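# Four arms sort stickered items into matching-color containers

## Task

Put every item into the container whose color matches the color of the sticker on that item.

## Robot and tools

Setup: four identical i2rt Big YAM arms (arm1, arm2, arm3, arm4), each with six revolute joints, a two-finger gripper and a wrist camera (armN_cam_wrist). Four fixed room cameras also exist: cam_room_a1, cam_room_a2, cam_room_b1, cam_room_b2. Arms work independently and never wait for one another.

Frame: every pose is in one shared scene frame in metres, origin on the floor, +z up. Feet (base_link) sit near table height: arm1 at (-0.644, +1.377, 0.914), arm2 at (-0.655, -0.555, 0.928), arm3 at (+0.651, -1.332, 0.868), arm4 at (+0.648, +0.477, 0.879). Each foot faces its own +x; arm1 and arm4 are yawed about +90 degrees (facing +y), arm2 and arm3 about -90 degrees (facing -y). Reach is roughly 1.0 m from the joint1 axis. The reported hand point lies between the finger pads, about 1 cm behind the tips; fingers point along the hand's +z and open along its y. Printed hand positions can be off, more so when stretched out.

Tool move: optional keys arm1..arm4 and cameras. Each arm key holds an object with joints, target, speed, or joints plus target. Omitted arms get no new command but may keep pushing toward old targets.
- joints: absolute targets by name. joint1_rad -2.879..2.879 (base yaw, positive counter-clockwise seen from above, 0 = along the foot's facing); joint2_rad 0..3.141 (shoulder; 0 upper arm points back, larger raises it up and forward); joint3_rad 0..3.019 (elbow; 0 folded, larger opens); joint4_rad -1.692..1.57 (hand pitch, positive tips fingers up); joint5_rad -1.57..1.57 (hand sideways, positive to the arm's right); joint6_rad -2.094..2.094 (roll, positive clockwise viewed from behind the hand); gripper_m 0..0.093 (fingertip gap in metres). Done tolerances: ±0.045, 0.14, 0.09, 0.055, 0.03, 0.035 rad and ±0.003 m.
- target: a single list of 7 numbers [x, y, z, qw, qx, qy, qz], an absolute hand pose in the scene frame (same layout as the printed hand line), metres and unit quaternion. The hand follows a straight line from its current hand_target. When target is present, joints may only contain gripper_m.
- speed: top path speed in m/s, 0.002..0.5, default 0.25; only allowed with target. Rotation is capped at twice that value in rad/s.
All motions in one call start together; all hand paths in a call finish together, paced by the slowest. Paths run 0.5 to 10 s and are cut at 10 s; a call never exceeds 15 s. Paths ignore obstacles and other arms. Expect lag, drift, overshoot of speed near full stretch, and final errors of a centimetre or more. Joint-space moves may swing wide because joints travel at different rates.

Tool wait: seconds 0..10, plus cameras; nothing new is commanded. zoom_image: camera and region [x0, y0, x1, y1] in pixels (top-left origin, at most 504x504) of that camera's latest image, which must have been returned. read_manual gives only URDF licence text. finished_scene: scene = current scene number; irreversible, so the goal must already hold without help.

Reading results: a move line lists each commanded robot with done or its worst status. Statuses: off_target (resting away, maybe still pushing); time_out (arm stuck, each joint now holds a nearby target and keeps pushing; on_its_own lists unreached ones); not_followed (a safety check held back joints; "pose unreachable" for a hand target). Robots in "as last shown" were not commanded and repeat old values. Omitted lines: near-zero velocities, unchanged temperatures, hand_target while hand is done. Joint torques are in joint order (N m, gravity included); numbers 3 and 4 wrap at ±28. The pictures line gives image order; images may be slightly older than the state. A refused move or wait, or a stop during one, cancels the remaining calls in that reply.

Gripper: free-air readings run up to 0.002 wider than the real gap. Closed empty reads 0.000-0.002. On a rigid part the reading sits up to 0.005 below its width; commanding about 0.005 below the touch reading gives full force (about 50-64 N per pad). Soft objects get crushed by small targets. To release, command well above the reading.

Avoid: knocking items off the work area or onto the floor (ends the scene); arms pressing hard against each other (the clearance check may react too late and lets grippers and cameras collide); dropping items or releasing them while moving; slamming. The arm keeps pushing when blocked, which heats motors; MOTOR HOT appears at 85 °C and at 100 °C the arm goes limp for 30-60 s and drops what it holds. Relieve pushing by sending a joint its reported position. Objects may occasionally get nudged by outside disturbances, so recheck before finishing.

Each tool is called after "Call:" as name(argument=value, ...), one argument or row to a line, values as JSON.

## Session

Call:
move(
)

Scene clock: 0.00 s.
Joint torques (N m): no reading
Motor temperatures (°C): arm1=[21 23 27 23 21 21 21] | arm2=[23 24 26 22 22 20 23] | arm3=[24 23 23 23 24 23 23] | arm4=[22 22 24 22 24 21 24]
Heat: arm1: hottest joint3_rad 27 °C; arm2: hottest joint3_rad 26 °C; arm3: hottest joint1_rad 24 °C; arm4: hottest joint3_rad 24 °C.
Joint velocities: within noise
arm1.joint_positions: joint1_rad=-0.168 joint2_rad=+0.560 joint3_rad=+1.361 joint4_rad=-1.410 joint5_rad=+0.240 joint6_rad=+0.692 gripper_m=+0.09396
arm1.joint_status: not commanded
arm1.hand: x=-0.5745 y=+1.5715 z=+1.4388 quat_wxyz=(-0.303, +0.280, -0.837, -0.359) (m; scene frame)
arm1.hand_target: x=-0.5746 y=+1.5689 z=+1.4515 quat_wxyz=(-0.308, +0.276, -0.832, -0.370) (m; scene frame)
arm1.hand_status: not commanded
arm2.joint_positions: joint1_rad=+0.198 joint2_rad=+0.483 joint3_rad=+1.641 joint4_rad=-1.210 joint5_rad=-0.086 joint6_rad=-0.484 gripper_m=+0.09396
arm2.joint_status: not commanded
arm2.hand: x=-0.6069 y=-0.6635 z=+1.6316 quat_wxyz=(-0.468, -0.246, -0.683, +0.505) (m; scene frame)
arm2.hand_target: x=-0.6088 y=-0.6576 z=+1.6378 quat_wxyz=(-0.472, -0.243, -0.677, +0.510) (m; scene frame)
arm2.hand_status: not commanded
arm3.joint_positions: joint1_rad=+0.130 joint2_rad=+0.645 joint3_rad=+1.695 joint4_rad=-1.138 joint5_rad=+0.075 joint6_rad=+0.392 gripper_m=+0.09396
arm3.joint_status: not commanded
arm3.hand: x=+0.6386 y=-1.5165 z=+1.5921 quat_wxyz=(-0.552, -0.621, -0.389, +0.398) (m; scene frame)
arm3.hand_target: x=+0.6385 y=-1.5116 z=+1.6003 quat_wxyz=(-0.558, -0.615, -0.384, +0.402) (m; scene frame)
arm3.hand_status: not commanded
arm4.joint_positions: joint1_rad=+0.147 joint2_rad=+0.437 joint3_rad=+1.709 joint4_rad=-1.566 joint5_rad=+0.245 joint6_rad=+0.670 gripper_m=+0.09396
arm4.joint_status: not commanded
arm4.hand: x=+0.6820 y=+0.5376 z=+1.5262 quat_wxyz=(-0.292, +0.355, -0.719, -0.522) (m; scene frame)
arm4.hand_target: x=+0.6829 y=+0.5336 z=+1.5313 quat_wxyz=(-0.294, +0.352, -0.714, -0.529) (m; scene frame)
arm4.hand_status: not commanded
pictures: arm1_cam_wrist, arm2_cam_wrist, arm3_cam_wrist, arm4_cam_wrist, cam_room_a1, cam_room_a2, cam_room_b1, cam_room_b2
Images, in order (width x height): arm1_cam_wrist 672x504, arm2_cam_wrist 672x504, arm3_cam_wrist 672x504, arm4_cam_wrist 672x504, cam_room_a1 672x504, cam_room_a2 672x504, cam_room_b1 672x504, cam_room_b2 672x504.

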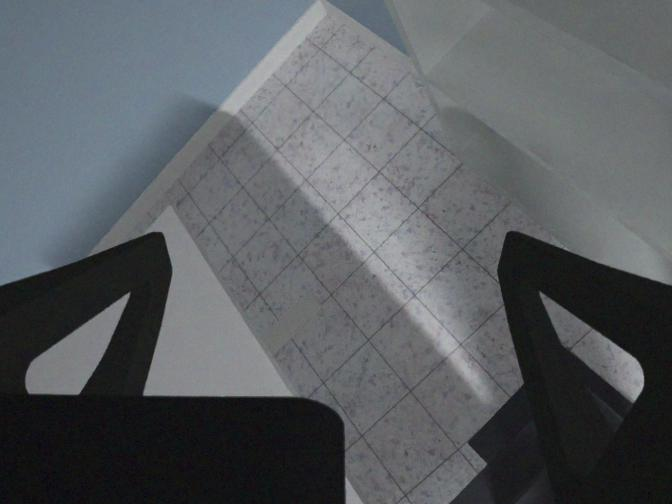

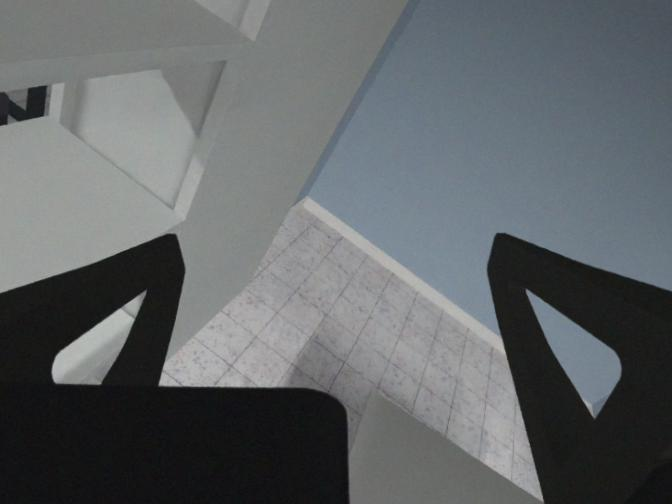

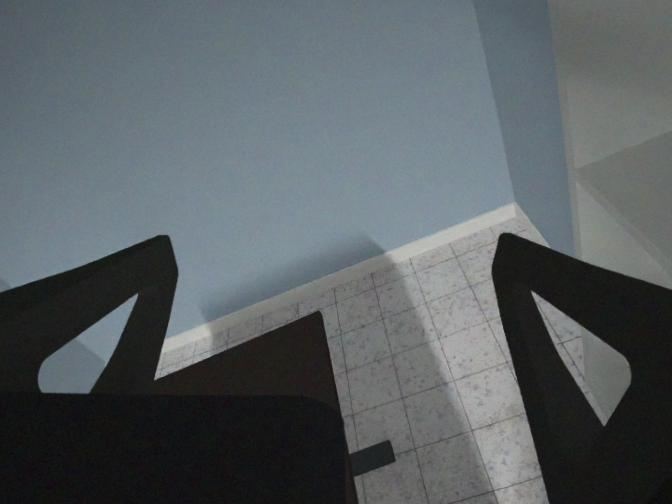

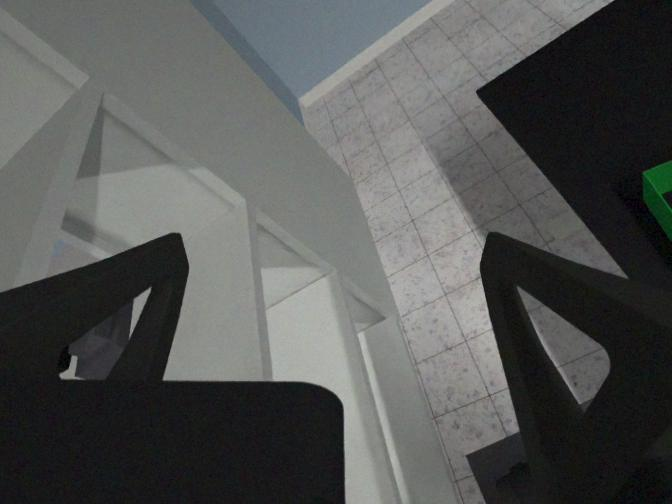

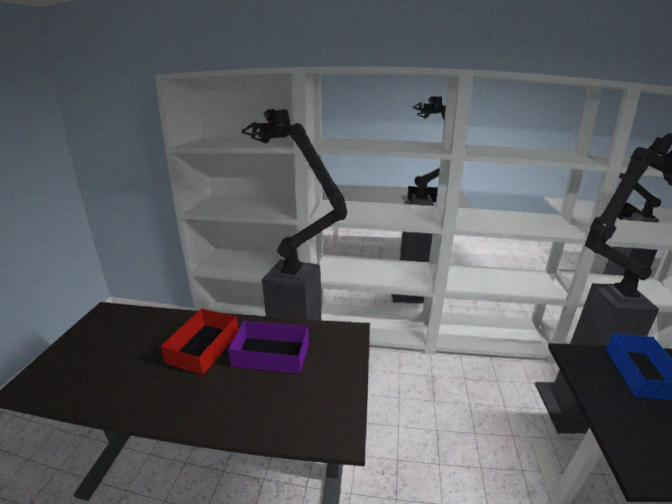

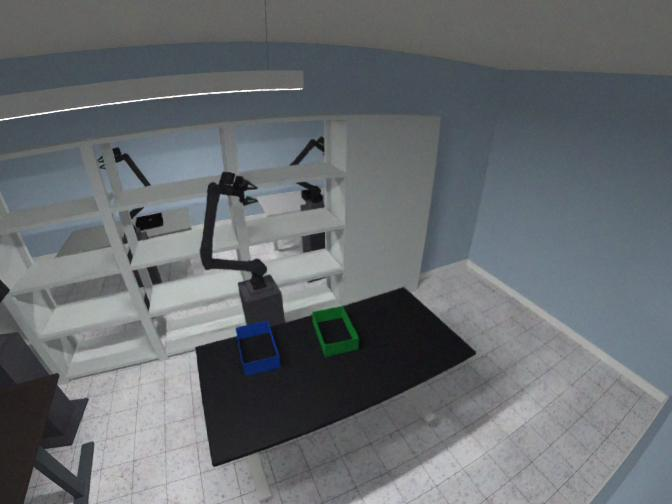

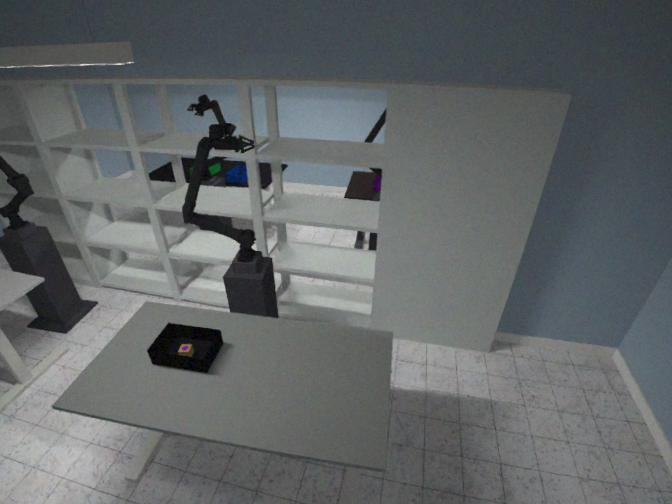

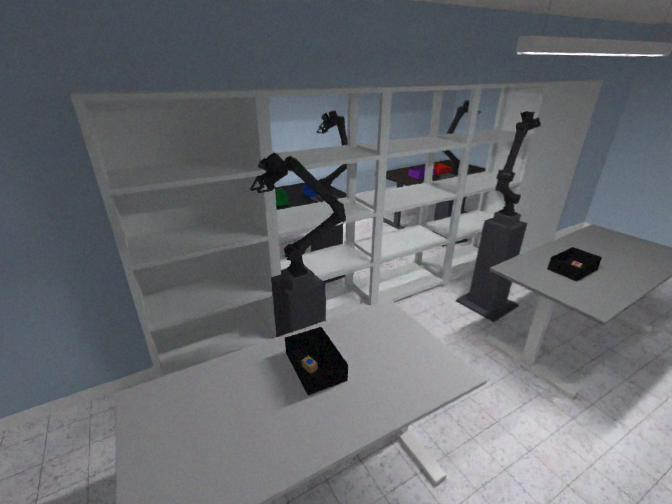

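Call:
zoom_image(
  camera="cam_room_b1",
  region=[140, 310, 240, 380],
)

Call:
zoom_image(
  camera="cam_room_b2",
  region=[270, 320, 370, 400],
)

Call:
zoom_image(
  camera="cam_room_b2",
  region=[530, 230, 630, 300],
)

Scaled by 5.040.

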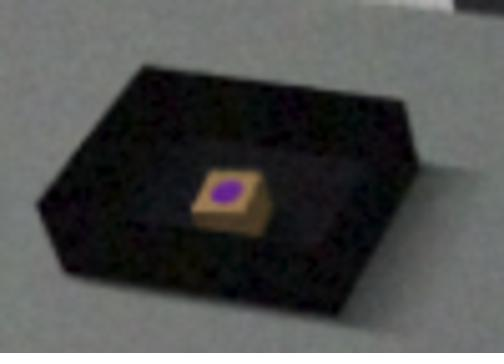

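Scaled by 5.040.

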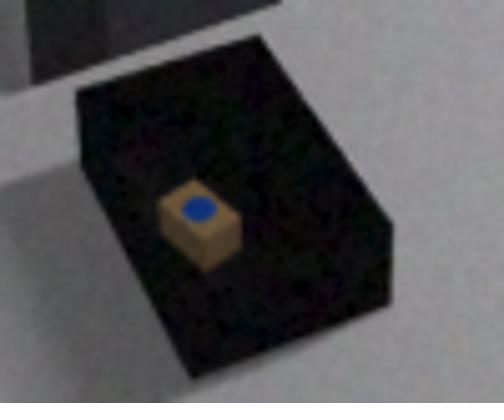

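Scaled by 5.040.

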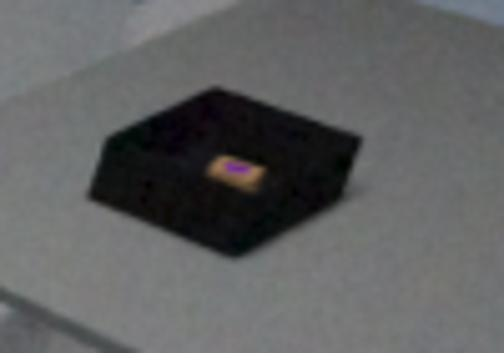

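Call:
move(
  arm1={"joints":{"joint1_rad":1.5,"joint2_rad":1.63,"joint3_rad":1.85,"joint4_rad":-1.53,"joint5_rad":0,"joint6_rad":0}},
  arm2={"joints":{"joint1_rad":-1.85,"joint2_rad":1.63,"joint3_rad":1.85,"joint4_rad":-1.53,"joint5_rad":0,"joint6_rad":0}},
  arm3={"joints":{"joint1_rad":1.691,"joint2_rad":1.4,"joint3_rad":1.6,"joint4_rad":-1.3,"joint5_rad":0,"joint6_rad":0}},
  arm4={"joints":{"joint1_rad":-1.7,"joint2_rad":1.4,"joint3_rad":1.6,"joint4_rad":-1.3,"joint5_rad":0,"joint6_rad":0}},
  cameras=["arm1_cam_wrist","arm2_cam_wrist","arm3_cam_wrist","arm4_cam_wrist"],
)

Scene clock: 14.67 s.
Joint torques (N m): arm1=[-2.84 -12.16 13.57 0.59 0.09 0.01] | arm2=[0.97 -18.26 12.19 0.68 -0.1 0.19] | arm3=[1.55 -13.45 10.43 0.61 0.12 -0.12] | arm4=[1.14 -14.68 10.67 0.75 0.09 -0.1]
move: arm1 done; arm2 done; arm3 done; arm4 done
arm1.joint_positions: joint1_rad=+1.509 joint2_rad=+1.635 joint3_rad=+1.820 joint4_rad=-1.520 joint5_rad=-0.002 joint6_rad=+0.008 gripper_m=+0.09398
arm1.joint_status: all done
arm1.hand: x=-1.1853 y=+1.3725 z=+1.2580 quat_wxyz=(+0.001, +0.992, +0.000, -0.126) (m; scene frame)
arm2.joint_positions: joint1_rad=-1.854 joint2_rad=+1.639 joint3_rad=+1.834 joint4_rad=-1.517 joint5_rad=+0.002 joint6_rad=-0.012 gripper_m=+0.09397
arm2.joint_status: all done
arm2.hand: x=-1.1986 y=-0.4643 z=+1.2668 quat_wxyz=(+0.014, -0.989, +0.076, +0.123) (m; scene frame)
arm3.joint_positions: joint1_rad=+1.688 joint2_rad=+1.400 joint3_rad=+1.586 joint4_rad=-1.293 joint5_rad=-0.003 joint6_rad=+0.007 gripper_m=+0.09398
arm3.joint_status: all done
arm3.hand: x=+1.1603 y=-1.3285 z=+1.2343 quat_wxyz=(-0.231, -0.003, -0.973, +0.005) (m; scene frame)
arm4.joint_positions: joint1_rad=-1.705 joint2_rad=+1.414 joint3_rad=+1.574 joint4_rad=-1.302 joint5_rad=+0.000 joint6_rad=+0.014 gripper_m=+0.09398
arm4.joint_status: all done
arm4.hand: x=+1.1571 y=+0.4384 z=+1.2293 quat_wxyz=(-0.210, -0.045, -0.977, +0.008) (m; scene frame)
pictures: arm1_cam_wrist, arm2_cam_wrist, arm3_cam_wrist, arm4_cam_wrist

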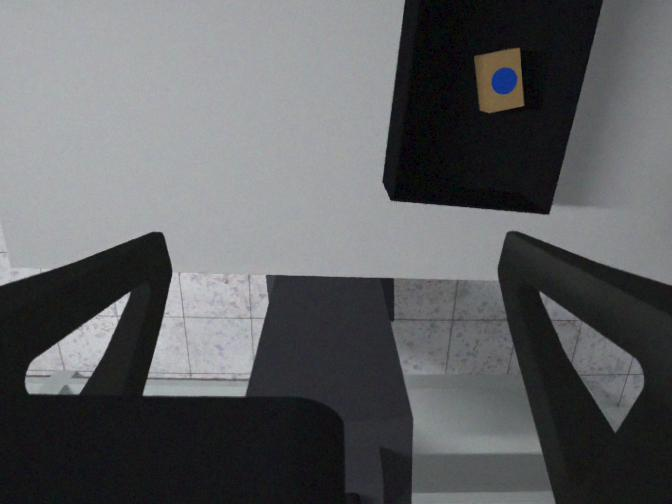

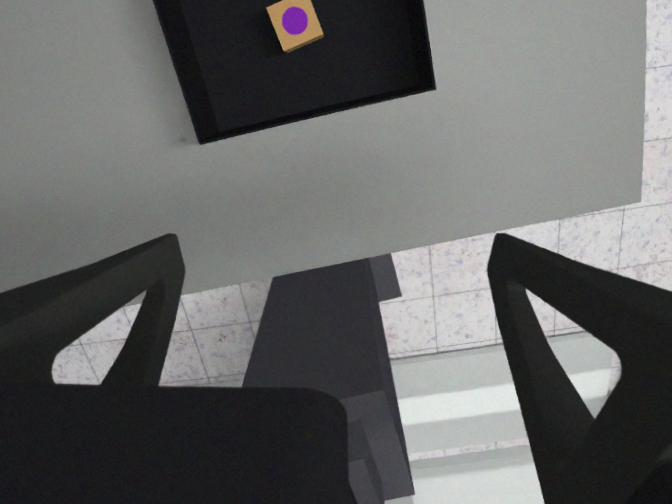

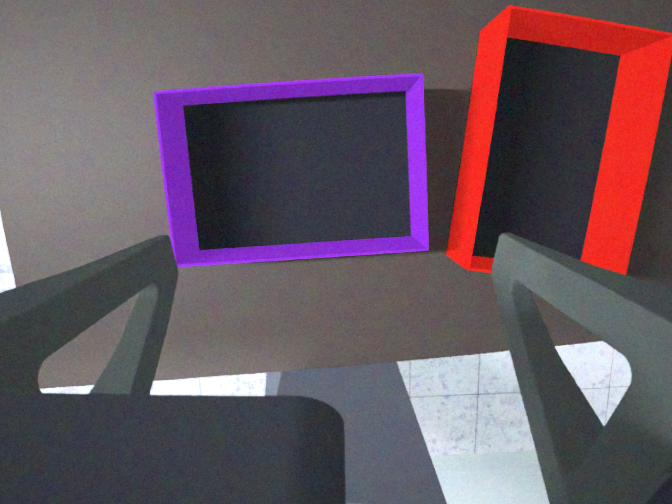

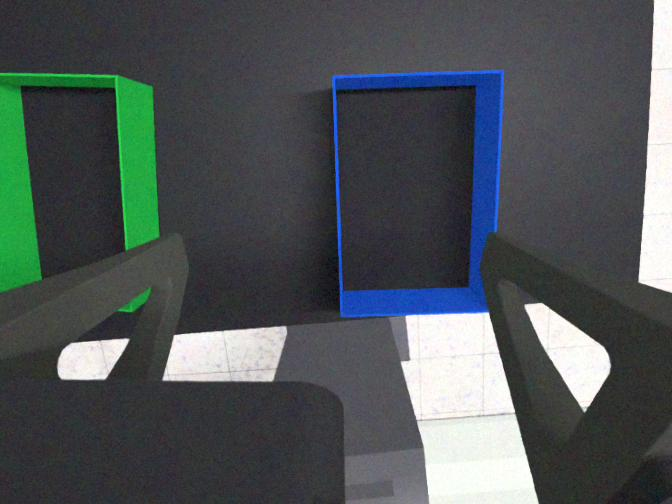

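Call:
move(
  arm1={"target":[-1.08,1.61,0.91,-0.0131,-0.9528,-0.0416,0.3004]},
  arm2={"target":[-1.166,-0.513,0.91,0.0131,-0.9528,0.0416,0.3004]},
  arm3={"joints":{"joint1_rad":-1.958,"joint2_rad":0.6,"joint3_rad":1.0,"joint4_rad":-0.6}},
  arm4={"joints":{"joint1_rad":0.904,"joint2_rad":0.6,"joint3_rad":1.0,"joint4_rad":-0.6}},
  cameras=["arm1_cam_wrist","arm2_cam_wrist"],
)

Scene clock: 47.83 s.
Joint torques (N m): arm1=[-1.67 -10.81 7.76 1.84 -0.32 -0.03] | arm2=[1.38 -14.15 7.17 2.71 0.08 0.22] | arm3=[0.62 -0.97 9.2 2.51 -0.07 -0.11] | arm4=[0.79 -0.09 9.17 2.14 0.11 -0.09]
Motor temperatures (°C): arm1=[21 25 33 23 21 21 21] | arm2=[23 26 30 22 22 20 23] | arm3=[24 24 26 23 24 23 23] | arm4=[22 23 29 22 24 21 24]
Heat: arm1: hottest joint3_rad 33 °C; arm2: hottest joint3_rad 30 °C; arm3: hottest joint3_rad 26 °C; arm4: hottest joint3_rad 29 °C.
move: arm1 done; arm2 done; arm3 done; arm4 done
arm1.joint_positions: joint1_rad=+0.883 joint2_rad=+1.722 joint3_rad=+0.819 joint4_rad=-0.219 joint5_rad=-0.372 joint6_rad=-0.603 gripper_m=+0.09398
arm1.hand: x=-1.0742 y=+1.6075 z=+0.9050 quat_wxyz=(+0.021, +0.956, +0.034, -0.290) (m; scene frame)
arm1.hand_target: x=-1.0800 y=+1.6100 z=+0.9102 quat_wxyz=(+0.013, +0.953, +0.042, -0.300) (m; scene frame)
arm1.hand_status: done (0.008 m and 1.8 deg from the pose sent, 0.434 m and 21.2 deg at the start)
arm2.joint_positions: joint1_rad=-1.778 joint2_rad=+1.718 joint3_rad=+0.785 joint4_rad=-0.032 joint5_rad=-0.002 joint6_rad=-0.008 gripper_m=+0.09397
arm2.hand: x=-1.1648 y=-0.5092 z=+0.9132 quat_wxyz=(+0.015, -0.954, +0.038, +0.297) (m; scene frame)
arm2.hand_target: x=-1.1659 y=-0.5130 z=+0.9100 quat_wxyz=(+0.013, -0.953, +0.042, +0.300) (m; scene frame)
arm2.hand_status: done (0.005 m and 0.6 deg from the pose sent, 0.362 m and 21.2 deg at the start)
arm3.joint_positions: joint1_rad=-1.948 joint2_rad=+0.600 joint3_rad=+1.003 joint4_rad=-0.616 joint5_rad=+0.002 joint6_rad=+0.006 gripper_m=+0.09400
arm3.joint_status: all done
arm3.hand: x=+0.3525 y=-1.1619 z=+1.3633 quat_wxyz=(+0.149, -0.755, +0.199, +0.607) (m; scene frame)
arm4.joint_positions: joint1_rad=+0.902 joint2_rad=+0.596 joint3_rad=+0.996 joint4_rad=-0.617 joint5_rad=-0.002 joint6_rad=+0.012 gripper_m=+0.09400
arm4.joint_status: all done
arm4.hand: x=+0.3731 y=+0.6736 z=+1.3747 quat_wxyz=(-0.182, +0.741, -0.240, -0.600) (m; scene frame)
pictures: arm1_cam_wrist, arm2_cam_wrist

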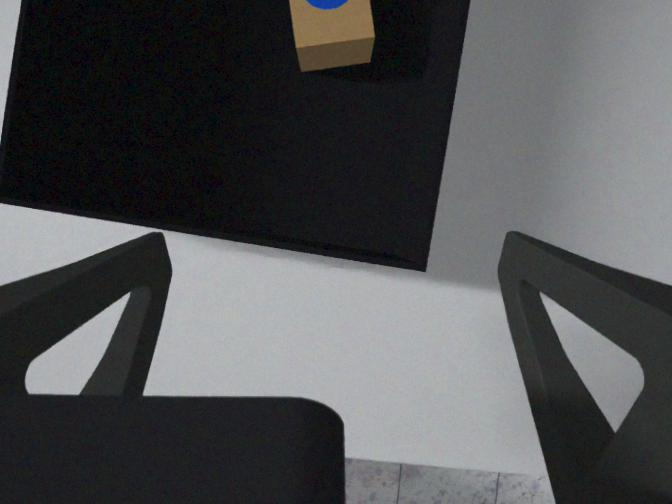

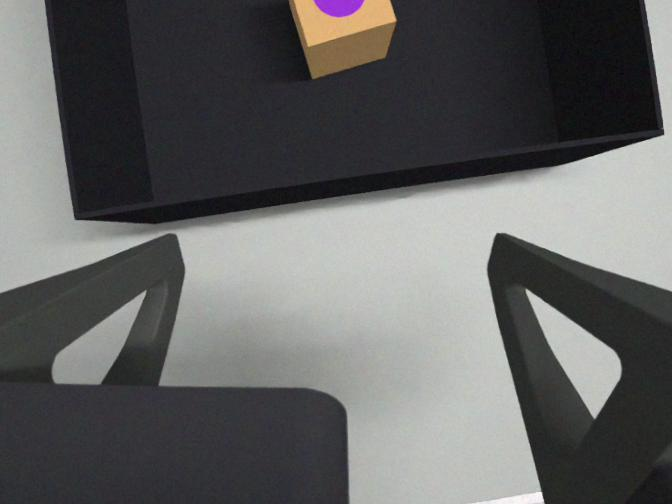

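Call:
move(
  arm1={"target":[-1.192,1.5985,0.772,-0.0288,-0.9493,-0.0914,0.2993]},
  arm2={"target":[-1.272,-0.488,0.785,-0.0275,-0.9497,-0.0873,0.2994]},
  cameras=["arm1_cam_wrist","arm2_cam_wrist"],
)

Scene clock: 72.00 s.
Joint torques (N m): arm1=[-1.85 -15.56 8.2 1.72 -0.15 0.09] | arm2=[0.26 -13.92 7.47 1.65 0.35 -0.31] | arm3=[0.56 -0.85 9.18 2.5 -0.06 -0.11] | arm4=[0.79 -0.03 9.31 2.09 0.15 -0.07]
move: arm1 off_target; arm2 off_target
arm1.joint_positions: joint1_rad=+1.012 joint2_rad=+2.201 joint3_rad=+1.081 joint4_rad=-0.012 joint5_rad=-0.366 joint6_rad=-0.596 gripper_m=+0.09398
arm1.hand: x=-1.1744 y=+1.5900 z=+0.7633 quat_wxyz=(+0.040, +0.954, +0.091, -0.283) (m; scene frame)
arm1.hand_target: x=-1.1914 y=+1.5982 z=+0.7726 quat_wxyz=(+0.029, +0.949, +0.091, -0.299) (m; scene frame)
arm1.hand_status: off_target (0.021 m and 2.3 deg from the pose sent, 0.178 m and 6.8 deg at the start)
arm2.joint_positions: joint1_rad=-1.845 joint2_rad=+2.122 joint3_rad=+1.124 joint4_rad=+0.090 joint5_rad=-0.212 joint6_rad=-0.246 gripper_m=+0.09397
arm2.hand: x=-1.2865 y=-0.4909 z=+0.8328 quat_wxyz=(-0.032, -0.938, -0.077, +0.336) (m; scene frame)
arm2.hand_target: x=-1.2688 y=-0.4887 z=+0.7879 quat_wxyz=(-0.028, -0.950, -0.088, +0.300) (m; scene frame)
arm2.hand_status: off_target (0.050 m and 4.6 deg from the pose sent, 0.168 m and 15.2 deg at the start)
arm3, arm4: as last shown
pictures: arm1_cam_wrist, arm2_cam_wrist

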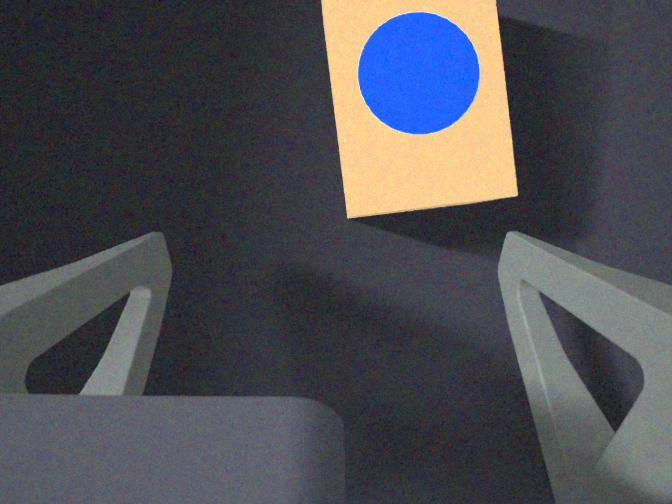

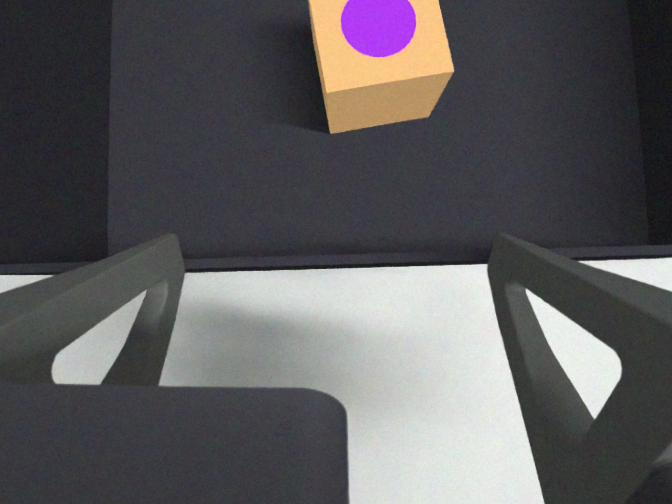

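Call:
move(
  arm1={"target":[-1.2185,1.619,0.786,-0.0470,-0.9420,-0.1492,0.2970],"speed":0.15},
  arm2={"target":[-1.25,-0.488,0.95,-0.0275,-0.9497,-0.0873,0.2994],"speed":0.2},
  cameras=["arm1_cam_wrist","arm2_cam_wrist"],
)

Scene clock: 94.27 s.
Joint torques (N m): arm1=[-2.9 -15.21 10.55 0.66 -0.26 -0.11] | arm2=[-0.03 -17.55 8.99 1.28 -0.11 -0.09] | arm3=[0.5 -0.97 9.17 2.51 -0.06 -0.1] | arm4=[0.85 -0.67 9.44 2.13 0.17 -0.05]
move: arm1 off_target; arm2 done
arm1.joint_positions: joint1_rad=+1.003 joint2_rad=+2.212 joint3_rad=+1.210 joint4_rad=-0.160 joint5_rad=-0.431 joint6_rad=-0.720 gripper_m=+0.09398
arm1.hand: x=-1.2065 y=+1.6021 z=+0.7835 quat_wxyz=(+0.056, +0.944, +0.149, -0.290) (m; scene frame)
arm1.hand_target: x=-1.2178 y=+1.6187 z=+0.7865 quat_wxyz=(+0.047, +0.942, +0.149, -0.297) (m; scene frame)
arm1.hand_status: off_target (0.021 m and 1.3 deg from the pose sent, 0.057 m and 7.0 deg at the start)
arm2.joint_positions: joint1_rad=-1.848 joint2_rad=+1.812 joint3_rad=+1.085 joint4_rad=-0.239 joint5_rad=-0.204 joint6_rad=-0.276 gripper_m=+0.09397
arm2.hand: x=-1.2544 y=-0.4935 z=+0.9559 quat_wxyz=(-0.029, -0.947, -0.086, +0.309) (m; scene frame)
arm2.hand_target: x=-1.2500 y=-0.4881 z=+0.9502 quat_wxyz=(-0.028, -0.950, -0.087, +0.300) (m; scene frame)
arm2.hand_status: done (0.009 m and 1.2 deg from the pose sent, 0.123 m and 4.6 deg at the start)
arm3, arm4: as last shown
pictures: arm1_cam_wrist, arm2_cam_wrist

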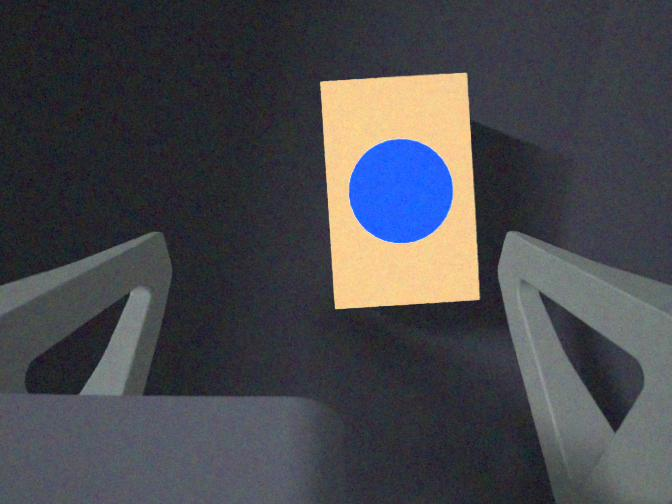

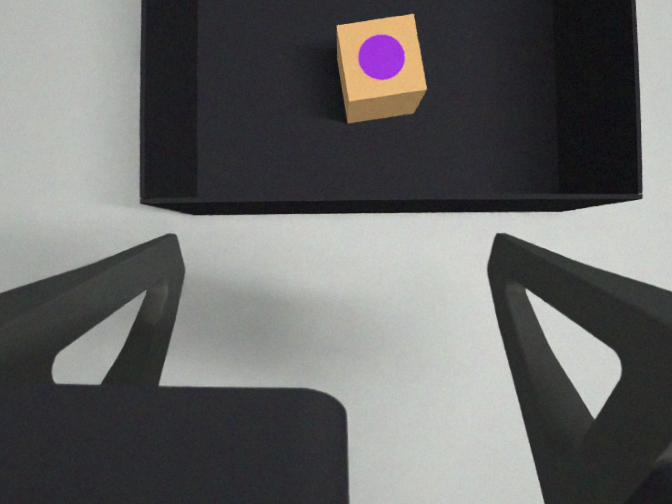

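Call:
move(
  arm1={"target":[-1.2435,1.629,0.724,-0.0574,-0.9362,-0.1820,0.2952],"speed":0.12},
  arm2={"target":[-1.3545,-0.473,0.775,-0.0496,-0.9406,-0.1574,0.2966],"speed":0.15},
  cameras=["arm1_cam_wrist","arm2_cam_wrist"],
)

Scene clock: 117.87 s.
Joint torques (N m): arm1=[-2.61 -15.27 10.02 0.65 -0.11 -0.11] | arm2=[-0.32 -19.14 9.89 2.03 -0.1 -0.26] | arm3=[0.67 -0.91 9.14 2.51 -0.06 -0.11] | arm4=[1.38 0.21 9.36 1.99 0.12 -0.08]
move: arm1 off_target; arm2 off_target
arm1.joint_positions: joint1_rad=+1.001 joint2_rad=+2.379 joint3_rad=+1.366 joint4_rad=-0.164 joint5_rad=-0.465 joint6_rad=-0.788 gripper_m=+0.09398
arm1.hand: x=-1.2380 y=+1.6143 z=+0.7326 quat_wxyz=(+0.064, +0.936, +0.182, -0.295) (m; scene frame)
arm1.hand_target: x=-1.2427 y=+1.6286 z=+0.7244 quat_wxyz=(+0.057, +0.936, +0.182, -0.295) (m; scene frame)
arm1.hand_status: off_target (0.018 m and 0.7 deg from the pose sent, 0.075 m and 3.9 deg at the start)
arm2.joint_positions: joint1_rad=-1.861 joint2_rad=+2.305 joint3_rad=+1.438 joint4_rad=-0.133 joint5_rad=-0.294 joint6_rad=-0.401 gripper_m=+0.09397
arm2.hand: x=-1.3548 y=-0.4825 z=+0.8012 quat_wxyz=(-0.055, -0.939, -0.149, +0.306) (m; scene frame)
arm2.hand_target: x=-1.3528 y=-0.4733 z=+0.7757 quat_wxyz=(-0.050, -0.941, -0.157, +0.297) (m; scene frame)
arm2.hand_status: off_target (0.028 m and 1.5 deg from the pose sent, 0.208 m and 8.7 deg at the start)
arm3, arm4: as last shown
pictures: arm1_cam_wrist, arm2_cam_wrist

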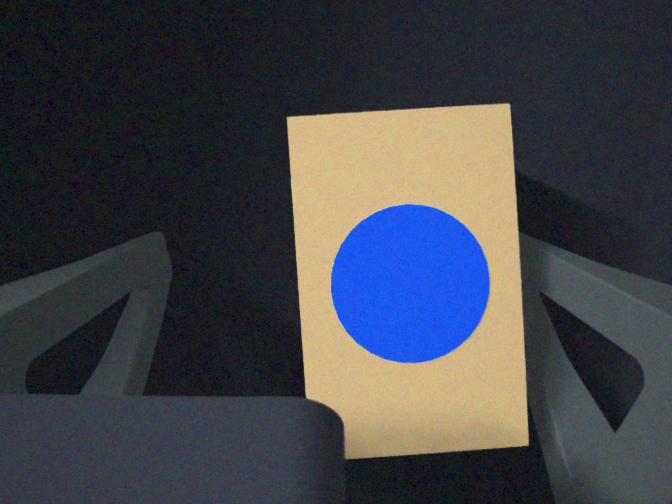

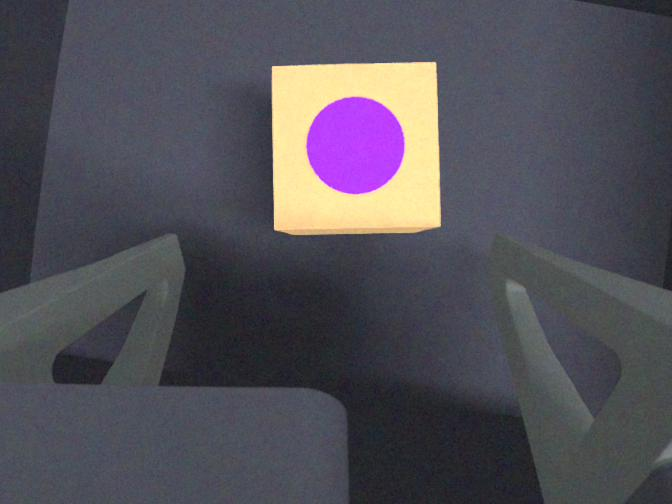

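Call:
move(
  arm1={"target":[-1.2495,1.644,0.722,-0.0677,-0.9293,-0.2146,0.2930],"speed":0.1},
  arm2={"target":[-1.393,-0.478,0.722,-0.0496,-0.9406,-0.1574,0.2966],"speed":0.1},
  cameras=["arm1_cam_wrist","arm2_cam_wrist"],
)

Scene clock: 129.63 s.
Joint torques (N m): arm1=[-3.6 -16.38 10.18 0.57 -0.11 -0.2] | arm2=[1.2 -17.14 10.45 1.96 0.58 -0.06] | arm3=[0.56 -0.85 9.2 2.5 -0.06 -0.11] | arm4=[0.85 -0.38 9.36 2.17 0.14 -0.07]
move: arm1 off_target; arm2 off_target
arm1.joint_positions: joint1_rad=+0.981 joint2_rad=+2.410 joint3_rad=+1.448 joint4_rad=-0.254 joint5_rad=-0.501 joint6_rad=-0.881 gripper_m=+0.09398
arm1.hand: x=-1.2470 y=+1.6279 z=+0.7327 quat_wxyz=(+0.074, +0.928, +0.215, -0.295) (m; scene frame)
arm1.hand_target: x=-1.2486 y=+1.6435 z=+0.7223 quat_wxyz=(+0.067, +0.929, +0.215, -0.293) (m; scene frame)
arm1.hand_status: off_target (0.019 m and 0.7 deg from the pose sent, 0.034 m and 3.9 deg at the start)
arm2.joint_positions: joint1_rad=-1.862 joint2_rad=+2.421 joint3_rad=+1.600 joint4_rad=-0.132 joint5_rad=-0.300 joint6_rad=-0.407 gripper_m=+0.09397
arm2.hand: x=-1.4018 y=-0.4742 z=+0.7829 quat_wxyz=(-0.049, -0.931, -0.155, +0.328) (m; scene frame)
arm2.hand_target: x=-1.3871 y=-0.4786 z=+0.7258 quat_wxyz=(-0.050, -0.941, -0.158, +0.297) (m; scene frame)
arm2.hand_status: off_target (0.062 m and 3.8 deg from the pose sent, 0.088 m and 1.5 deg at the start)
arm3, arm4: as last shown
pictures: arm1_cam_wrist, arm2_cam_wrist

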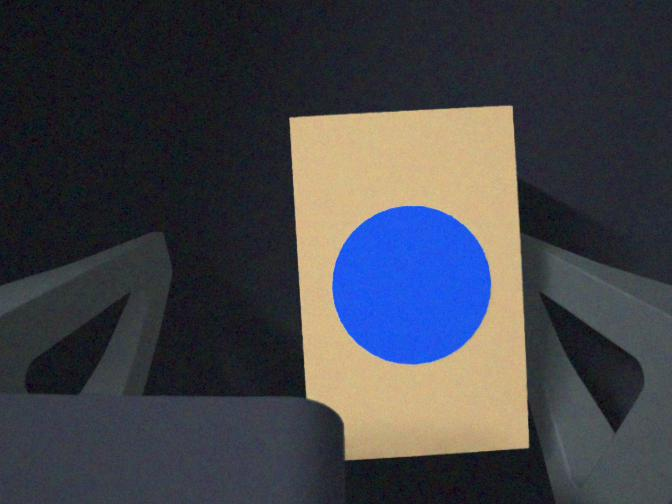

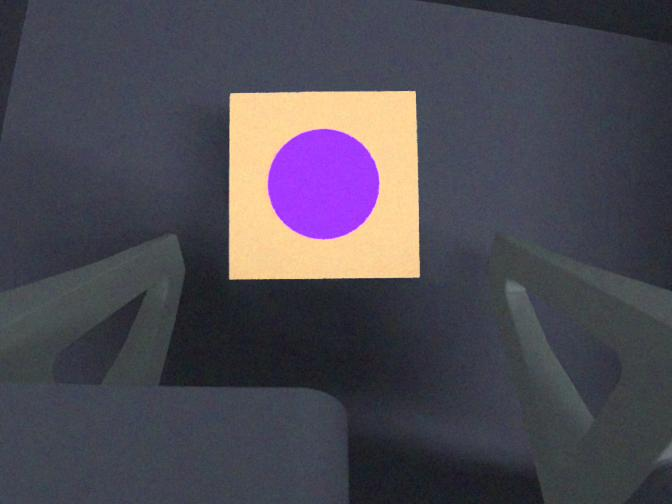

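Call:
move(
  arm1={"joints":{"gripper_m":0.034}},
  arm2={"target":[-1.40,-0.479,0.87,-0.0245,-0.9756,-0.1545,0.1545],"speed":0.2},
  cameras=["arm1_cam_wrist","arm2_cam_wrist","cam_room_b1","cam_room_b2"],
)

Scene clock: 143.80 s.
Joint torques (N m): arm1=[-2.96 -15.38 9.94 0.68 -0.13 -0.11] | arm2=[1.14 -25.05 12.77 0.72 -0.01 -0.08] | arm3=[0.56 -0.85 9.18 2.45 -0.06 -0.11] | arm4=[0.73 -0.56 9.4 2.18 0.18 -0.1]
move: arm1 off_target; arm2 off_target
arm1.joint_positions: joint1_rad=+0.976 joint2_rad=+2.411 joint3_rad=+1.451 joint4_rad=-0.255 joint5_rad=-0.502 joint6_rad=-0.888 gripper_m=+0.04406
arm1.joint_status: gripper_m off_target (ended at +0.04408, target +0.03400)
arm1.hand: x=-1.2471 y=+1.6310 z=+0.7330 quat_wxyz=(+0.072, +0.928, +0.216, -0.296) (m; scene frame)
arm2.joint_positions: joint1_rad=-1.826 joint2_rad=+2.346 joint3_rad=+1.854 joint4_rad=-0.802 joint5_rad=-0.141 joint6_rad=-0.411 gripper_m=+0.09397
arm2.hand: x=-1.3899 y=-0.4764 z=+0.8651 quat_wxyz=(-0.028, -0.978, -0.144, +0.150) (m; scene frame)
arm2.hand_target: x=-1.3996 y=-0.4792 z=+0.8700 quat_wxyz=(-0.024, -0.975, -0.154, +0.155) (m; scene frame)
arm2.hand_status: off_target (0.012 m and 1.4 deg from the pose sent, 0.087 m and 20.7 deg at the start)
arm3, arm4: as last shown
pictures: arm1_cam_wrist, arm2_cam_wrist, cam_room_b1, cam_room_b2

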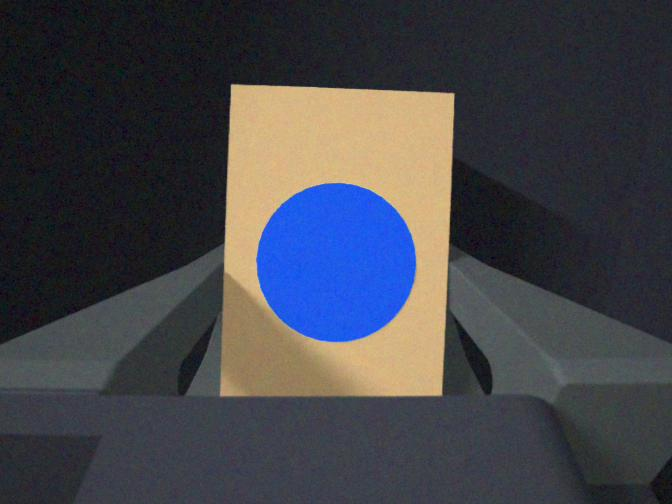

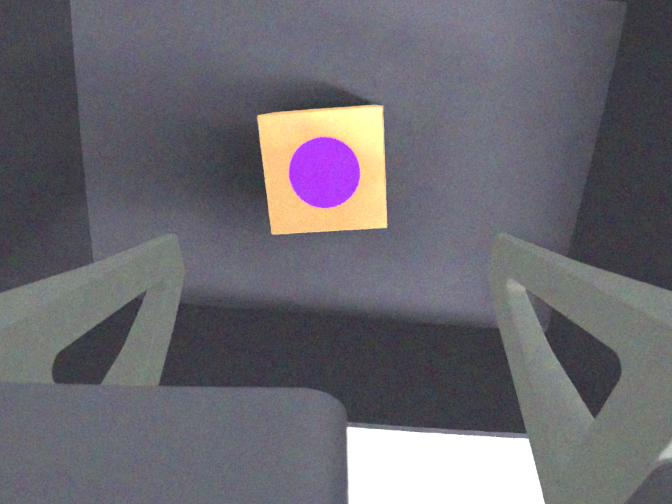

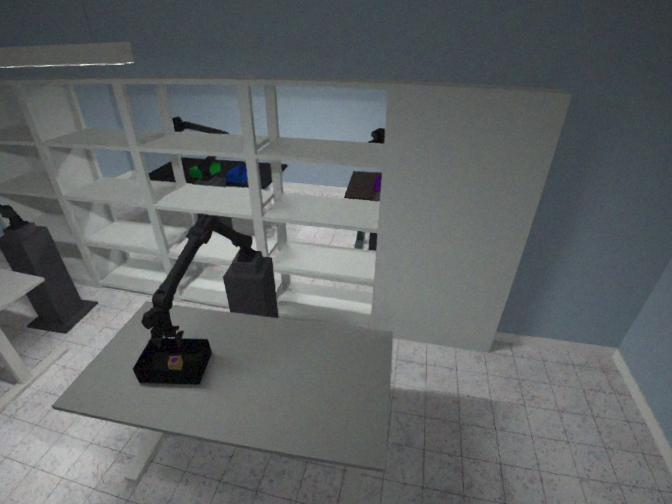

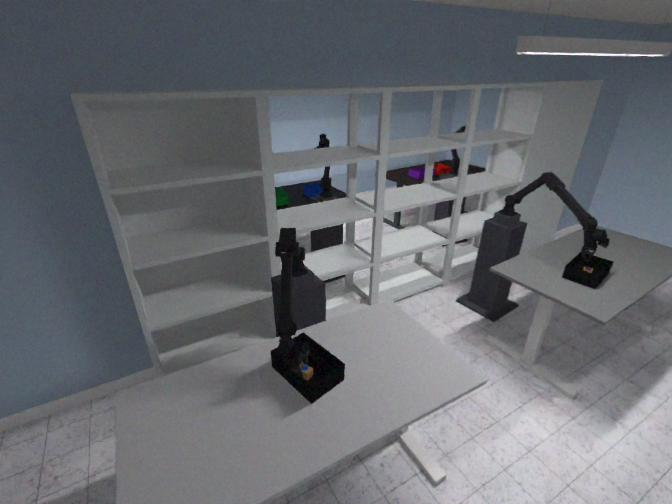

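Call:
move(
  arm1={"target":[-1.235,1.63,0.95,-0.0677,-0.9293,-0.2146,0.2930],"speed":0.15},
  arm2={"target":[-1.402,-0.486,0.737,-0.0285,-0.9712,-0.1800,0.1538],"speed":0.12},
  cameras=["arm1_cam_wrist","arm2_cam_wrist"],
)

Scene clock: 157.40 s.
Joint torques (N m): arm1=[-2.32 -17.49 10.77 0.61 -0.31 0.04] | arm2=[1.55 -23.77 12.79 1.84 -0.36 -0.06] | arm3=[0.5 -0.79 9.17 2.54 -0.07 -0.11] | arm4=[1.08 -0.44 9.39 2.13 0.15 -0.07]
move: arm1 off_target; arm2 off_target
arm1.joint_positions: joint1_rad=+0.975 joint2_rad=+2.013 joint3_rad=+1.402 joint4_rad=-0.626 joint5_rad=-0.493 joint6_rad=-0.890 gripper_m=+0.04404
arm1.hand: x=-1.2304 y=+1.6252 z=+0.9357 quat_wxyz=(+0.075, +0.931, +0.214, -0.286) (m; scene frame)
arm1.hand_target: x=-1.2348 y=+1.6299 z=+0.9499 quat_wxyz=(+0.068, +0.929, +0.215, -0.293) (m; scene frame)
arm1.hand_status: off_target (0.016 m and 1.2 deg from the pose sent, 0.217 m and 0.6 deg at the start)
arm2.joint_positions: joint1_rad=-1.823 joint2_rad=+2.539 joint3_rad=+1.874 joint4_rad=-0.653 joint5_rad=-0.146 joint6_rad=-0.457 gripper_m=+0.09397
arm2.hand: x=-1.3853 y=-0.4801 z=+0.7442 quat_wxyz=(-0.031, -0.975, -0.168, +0.140) (m; scene frame)
arm2.hand_target: x=-1.4009 y=-0.4862 z=+0.7378 quat_wxyz=(-0.028, -0.971, -0.180, +0.154) (m; scene frame)
arm2.hand_status: off_target (0.019 m and 2.1 deg from the pose sent, 0.129 m and 4.2 deg at the start)
arm3, arm4: as last shown
pictures: arm1_cam_wrist, arm2_cam_wrist

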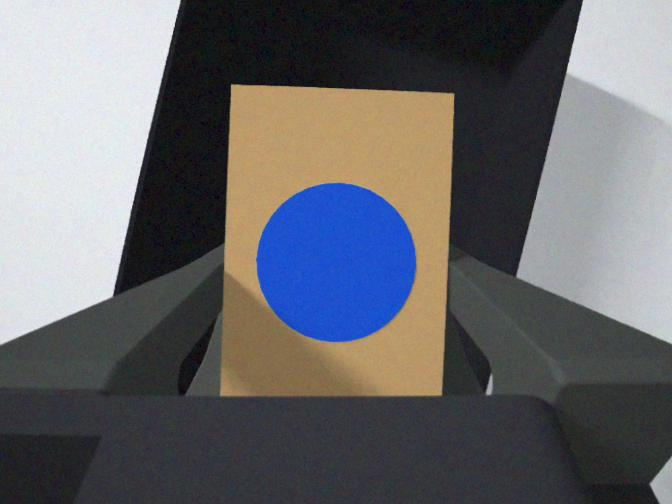

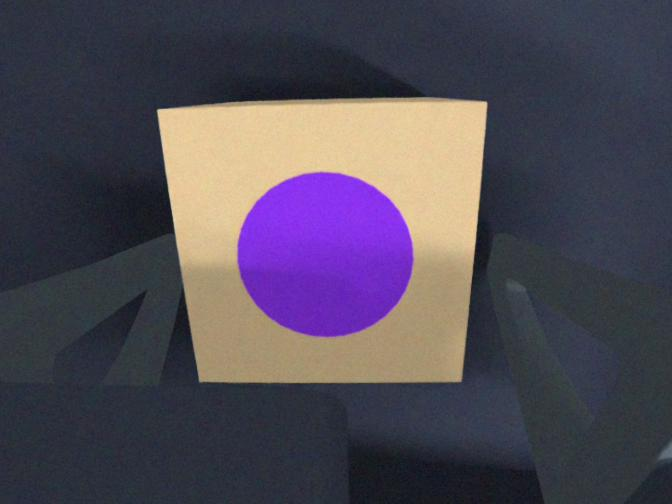

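Call:
move(
  arm1={"joints":{"joint1_rad":0.6,"joint2_rad":0.914,"joint3_rad":1.437,"joint4_rad":-1.53,"joint5_rad":0,"joint6_rad":0}},
  arm2={"joints":{"gripper_m":0.04}},
  cameras=["arm2_cam_wrist"],
)

Call:
move(
  arm1={"joints":{"joint1_rad":-2.248,"joint2_rad":0.735,"joint3_rad":1.218,"joint4_rad":-1.45}},
  arm2={"target":[-1.39,-0.485,0.93,-0.0285,-0.9712,-0.1800,0.1538],"speed":0.15},
  cameras=["arm1_cam_wrist","arm2_cam_wrist"],
)

Scene clock: 171.90 s.
Joint torques (N m): arm1=[-1.85 -0.44 12.68 0.81 0.09 0.12] | arm2=[1.44 -23.71 12.56 1.83 -0.31 -0.05] | arm3=[0.62 -0.91 9.18 2.48 -0.06 -0.11] | arm4=[0.5 -0.44 9.37 2.06 0.13 -0.1]
move: arm1 done; arm2 off_target
arm1.joint_positions: joint1_rad=+0.600 joint2_rad=+0.910 joint3_rad=+1.412 joint4_rad=-1.522 joint5_rad=-0.002 joint6_rad=-0.009 gripper_m=+0.04395
arm1.joint_status: all done
arm1.hand: x=-0.8268 y=+1.6168 z=+1.3627 quat_wxyz=(-0.117, +0.866, -0.416, -0.251) (m; scene frame)
arm2.joint_positions: joint1_rad=-1.823 joint2_rad=+2.540 joint3_rad=+1.876 joint4_rad=-0.652 joint5_rad=-0.147 joint6_rad=-0.458 gripper_m=+0.05303
arm2.joint_status: gripper_m off_target (ended at +0.05306, target +0.04000)
arm2.hand: x=-1.3864 y=-0.4804 z=+0.7447 quat_wxyz=(-0.031, -0.975, -0.168, +0.142) (m; scene frame)
arm3, arm4: as last shown
pictures: arm2_cam_wrist

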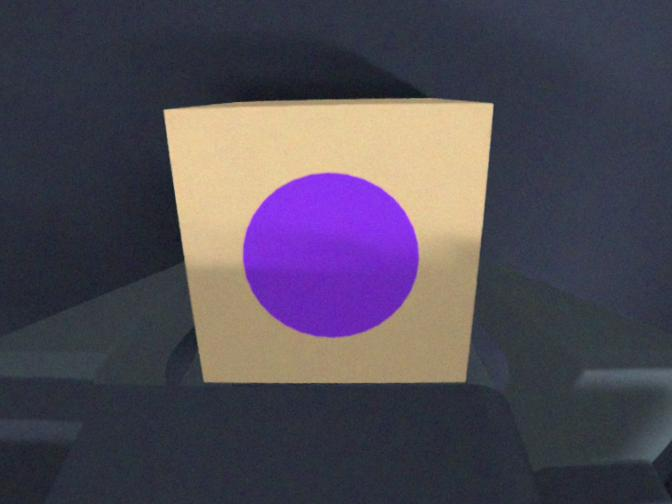

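Scene clock: 174.40 s.
Joint torques (N m): arm1=[-2.43 0.38 10.76 1.92 -0.04 0.14] | arm2=[1.03 -26.81 10.71 0.77 -0.37 -0.08] | arm3=[0.67 -0.79 9.18 2.48 -0.06 -0.12] | arm4=[0.97 -0.21 9.29 2.04 0.16 -0.07]
move: arm1 done; arm2 done
arm1.joint_positions: joint1_rad=-2.242 joint2_rad=+0.734 joint3_rad=+1.214 joint4_rad=-1.468 joint5_rad=+0.002 joint6_rad=-0.007 gripper_m=+0.04375
arm1.joint_status: all done
arm1.hand: x=-0.4233 y=+1.2282 z=+1.3159 quat_wxyz=(-0.266, -0.281, -0.918, +0.088) (m; scene frame)
arm2.joint_positions: joint1_rad=-1.823 joint2_rad=+2.272 joint3_rad=+1.876 joint4_rad=-0.899 joint5_rad=-0.147 joint6_rad=-0.459 gripper_m=+0.05303
arm2.hand: x=-1.3886 y=-0.4807 z=+0.9209 quat_wxyz=(-0.028, -0.973, -0.170, +0.151) (m; scene frame)
arm2.hand_target: x=-1.3900 y=-0.4849 z=+0.9299 quat_wxyz=(-0.029, -0.971, -0.180, +0.154) (m; scene frame)
arm2.hand_status: done (0.010 m and 1.2 deg from the pose sent, 0.186 m and 2.0 deg at the start)
arm3.joint_positions: joint1_rad=-1.948 joint2_rad=+0.600 joint3_rad=+1.003 joint4_rad=-0.616 joint5_rad=+0.002 joint6_rad=+0.006 gripper_m=+0.09400
arm3.hand: x=+0.3525 y=-1.1619 z=+1.3633 quat_wxyz=(+0.149, -0.755, +0.199, +0.607) (m; scene frame)
arm4.joint_positions: joint1_rad=+0.902 joint2_rad=+0.596 joint3_rad=+0.996 joint4_rad=-0.617 joint5_rad=-0.002 joint6_rad=+0.012 gripper_m=+0.09400
arm4.hand: x=+0.3731 y=+0.6736 z=+1.3747 quat_wxyz=(-0.182, +0.741, -0.240, -0.600) (m; scene frame)
pictures: arm1_cam_wrist, arm2_cam_wrist

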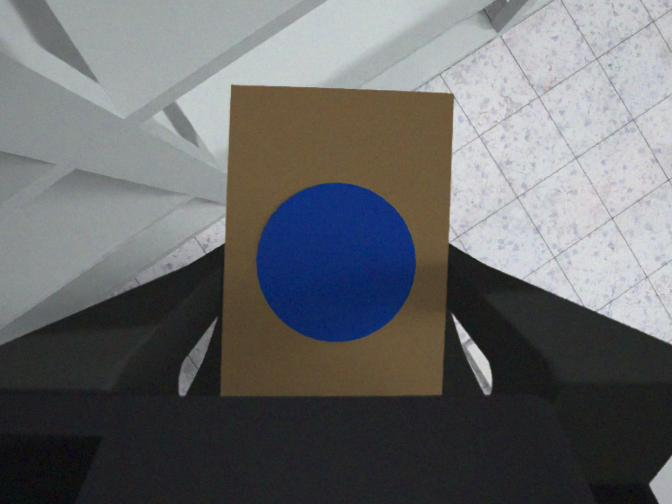

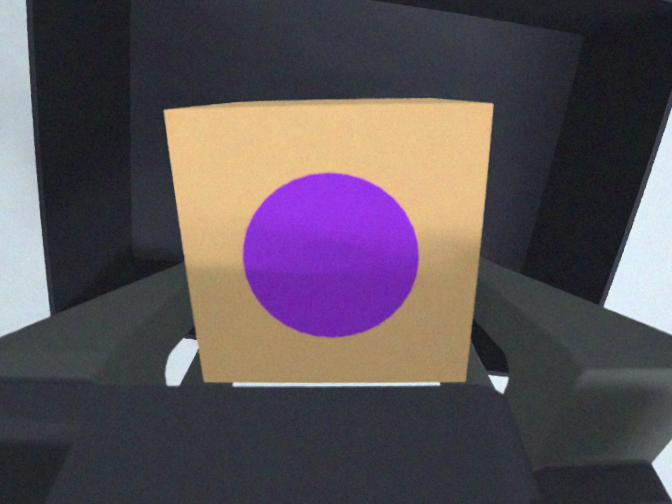

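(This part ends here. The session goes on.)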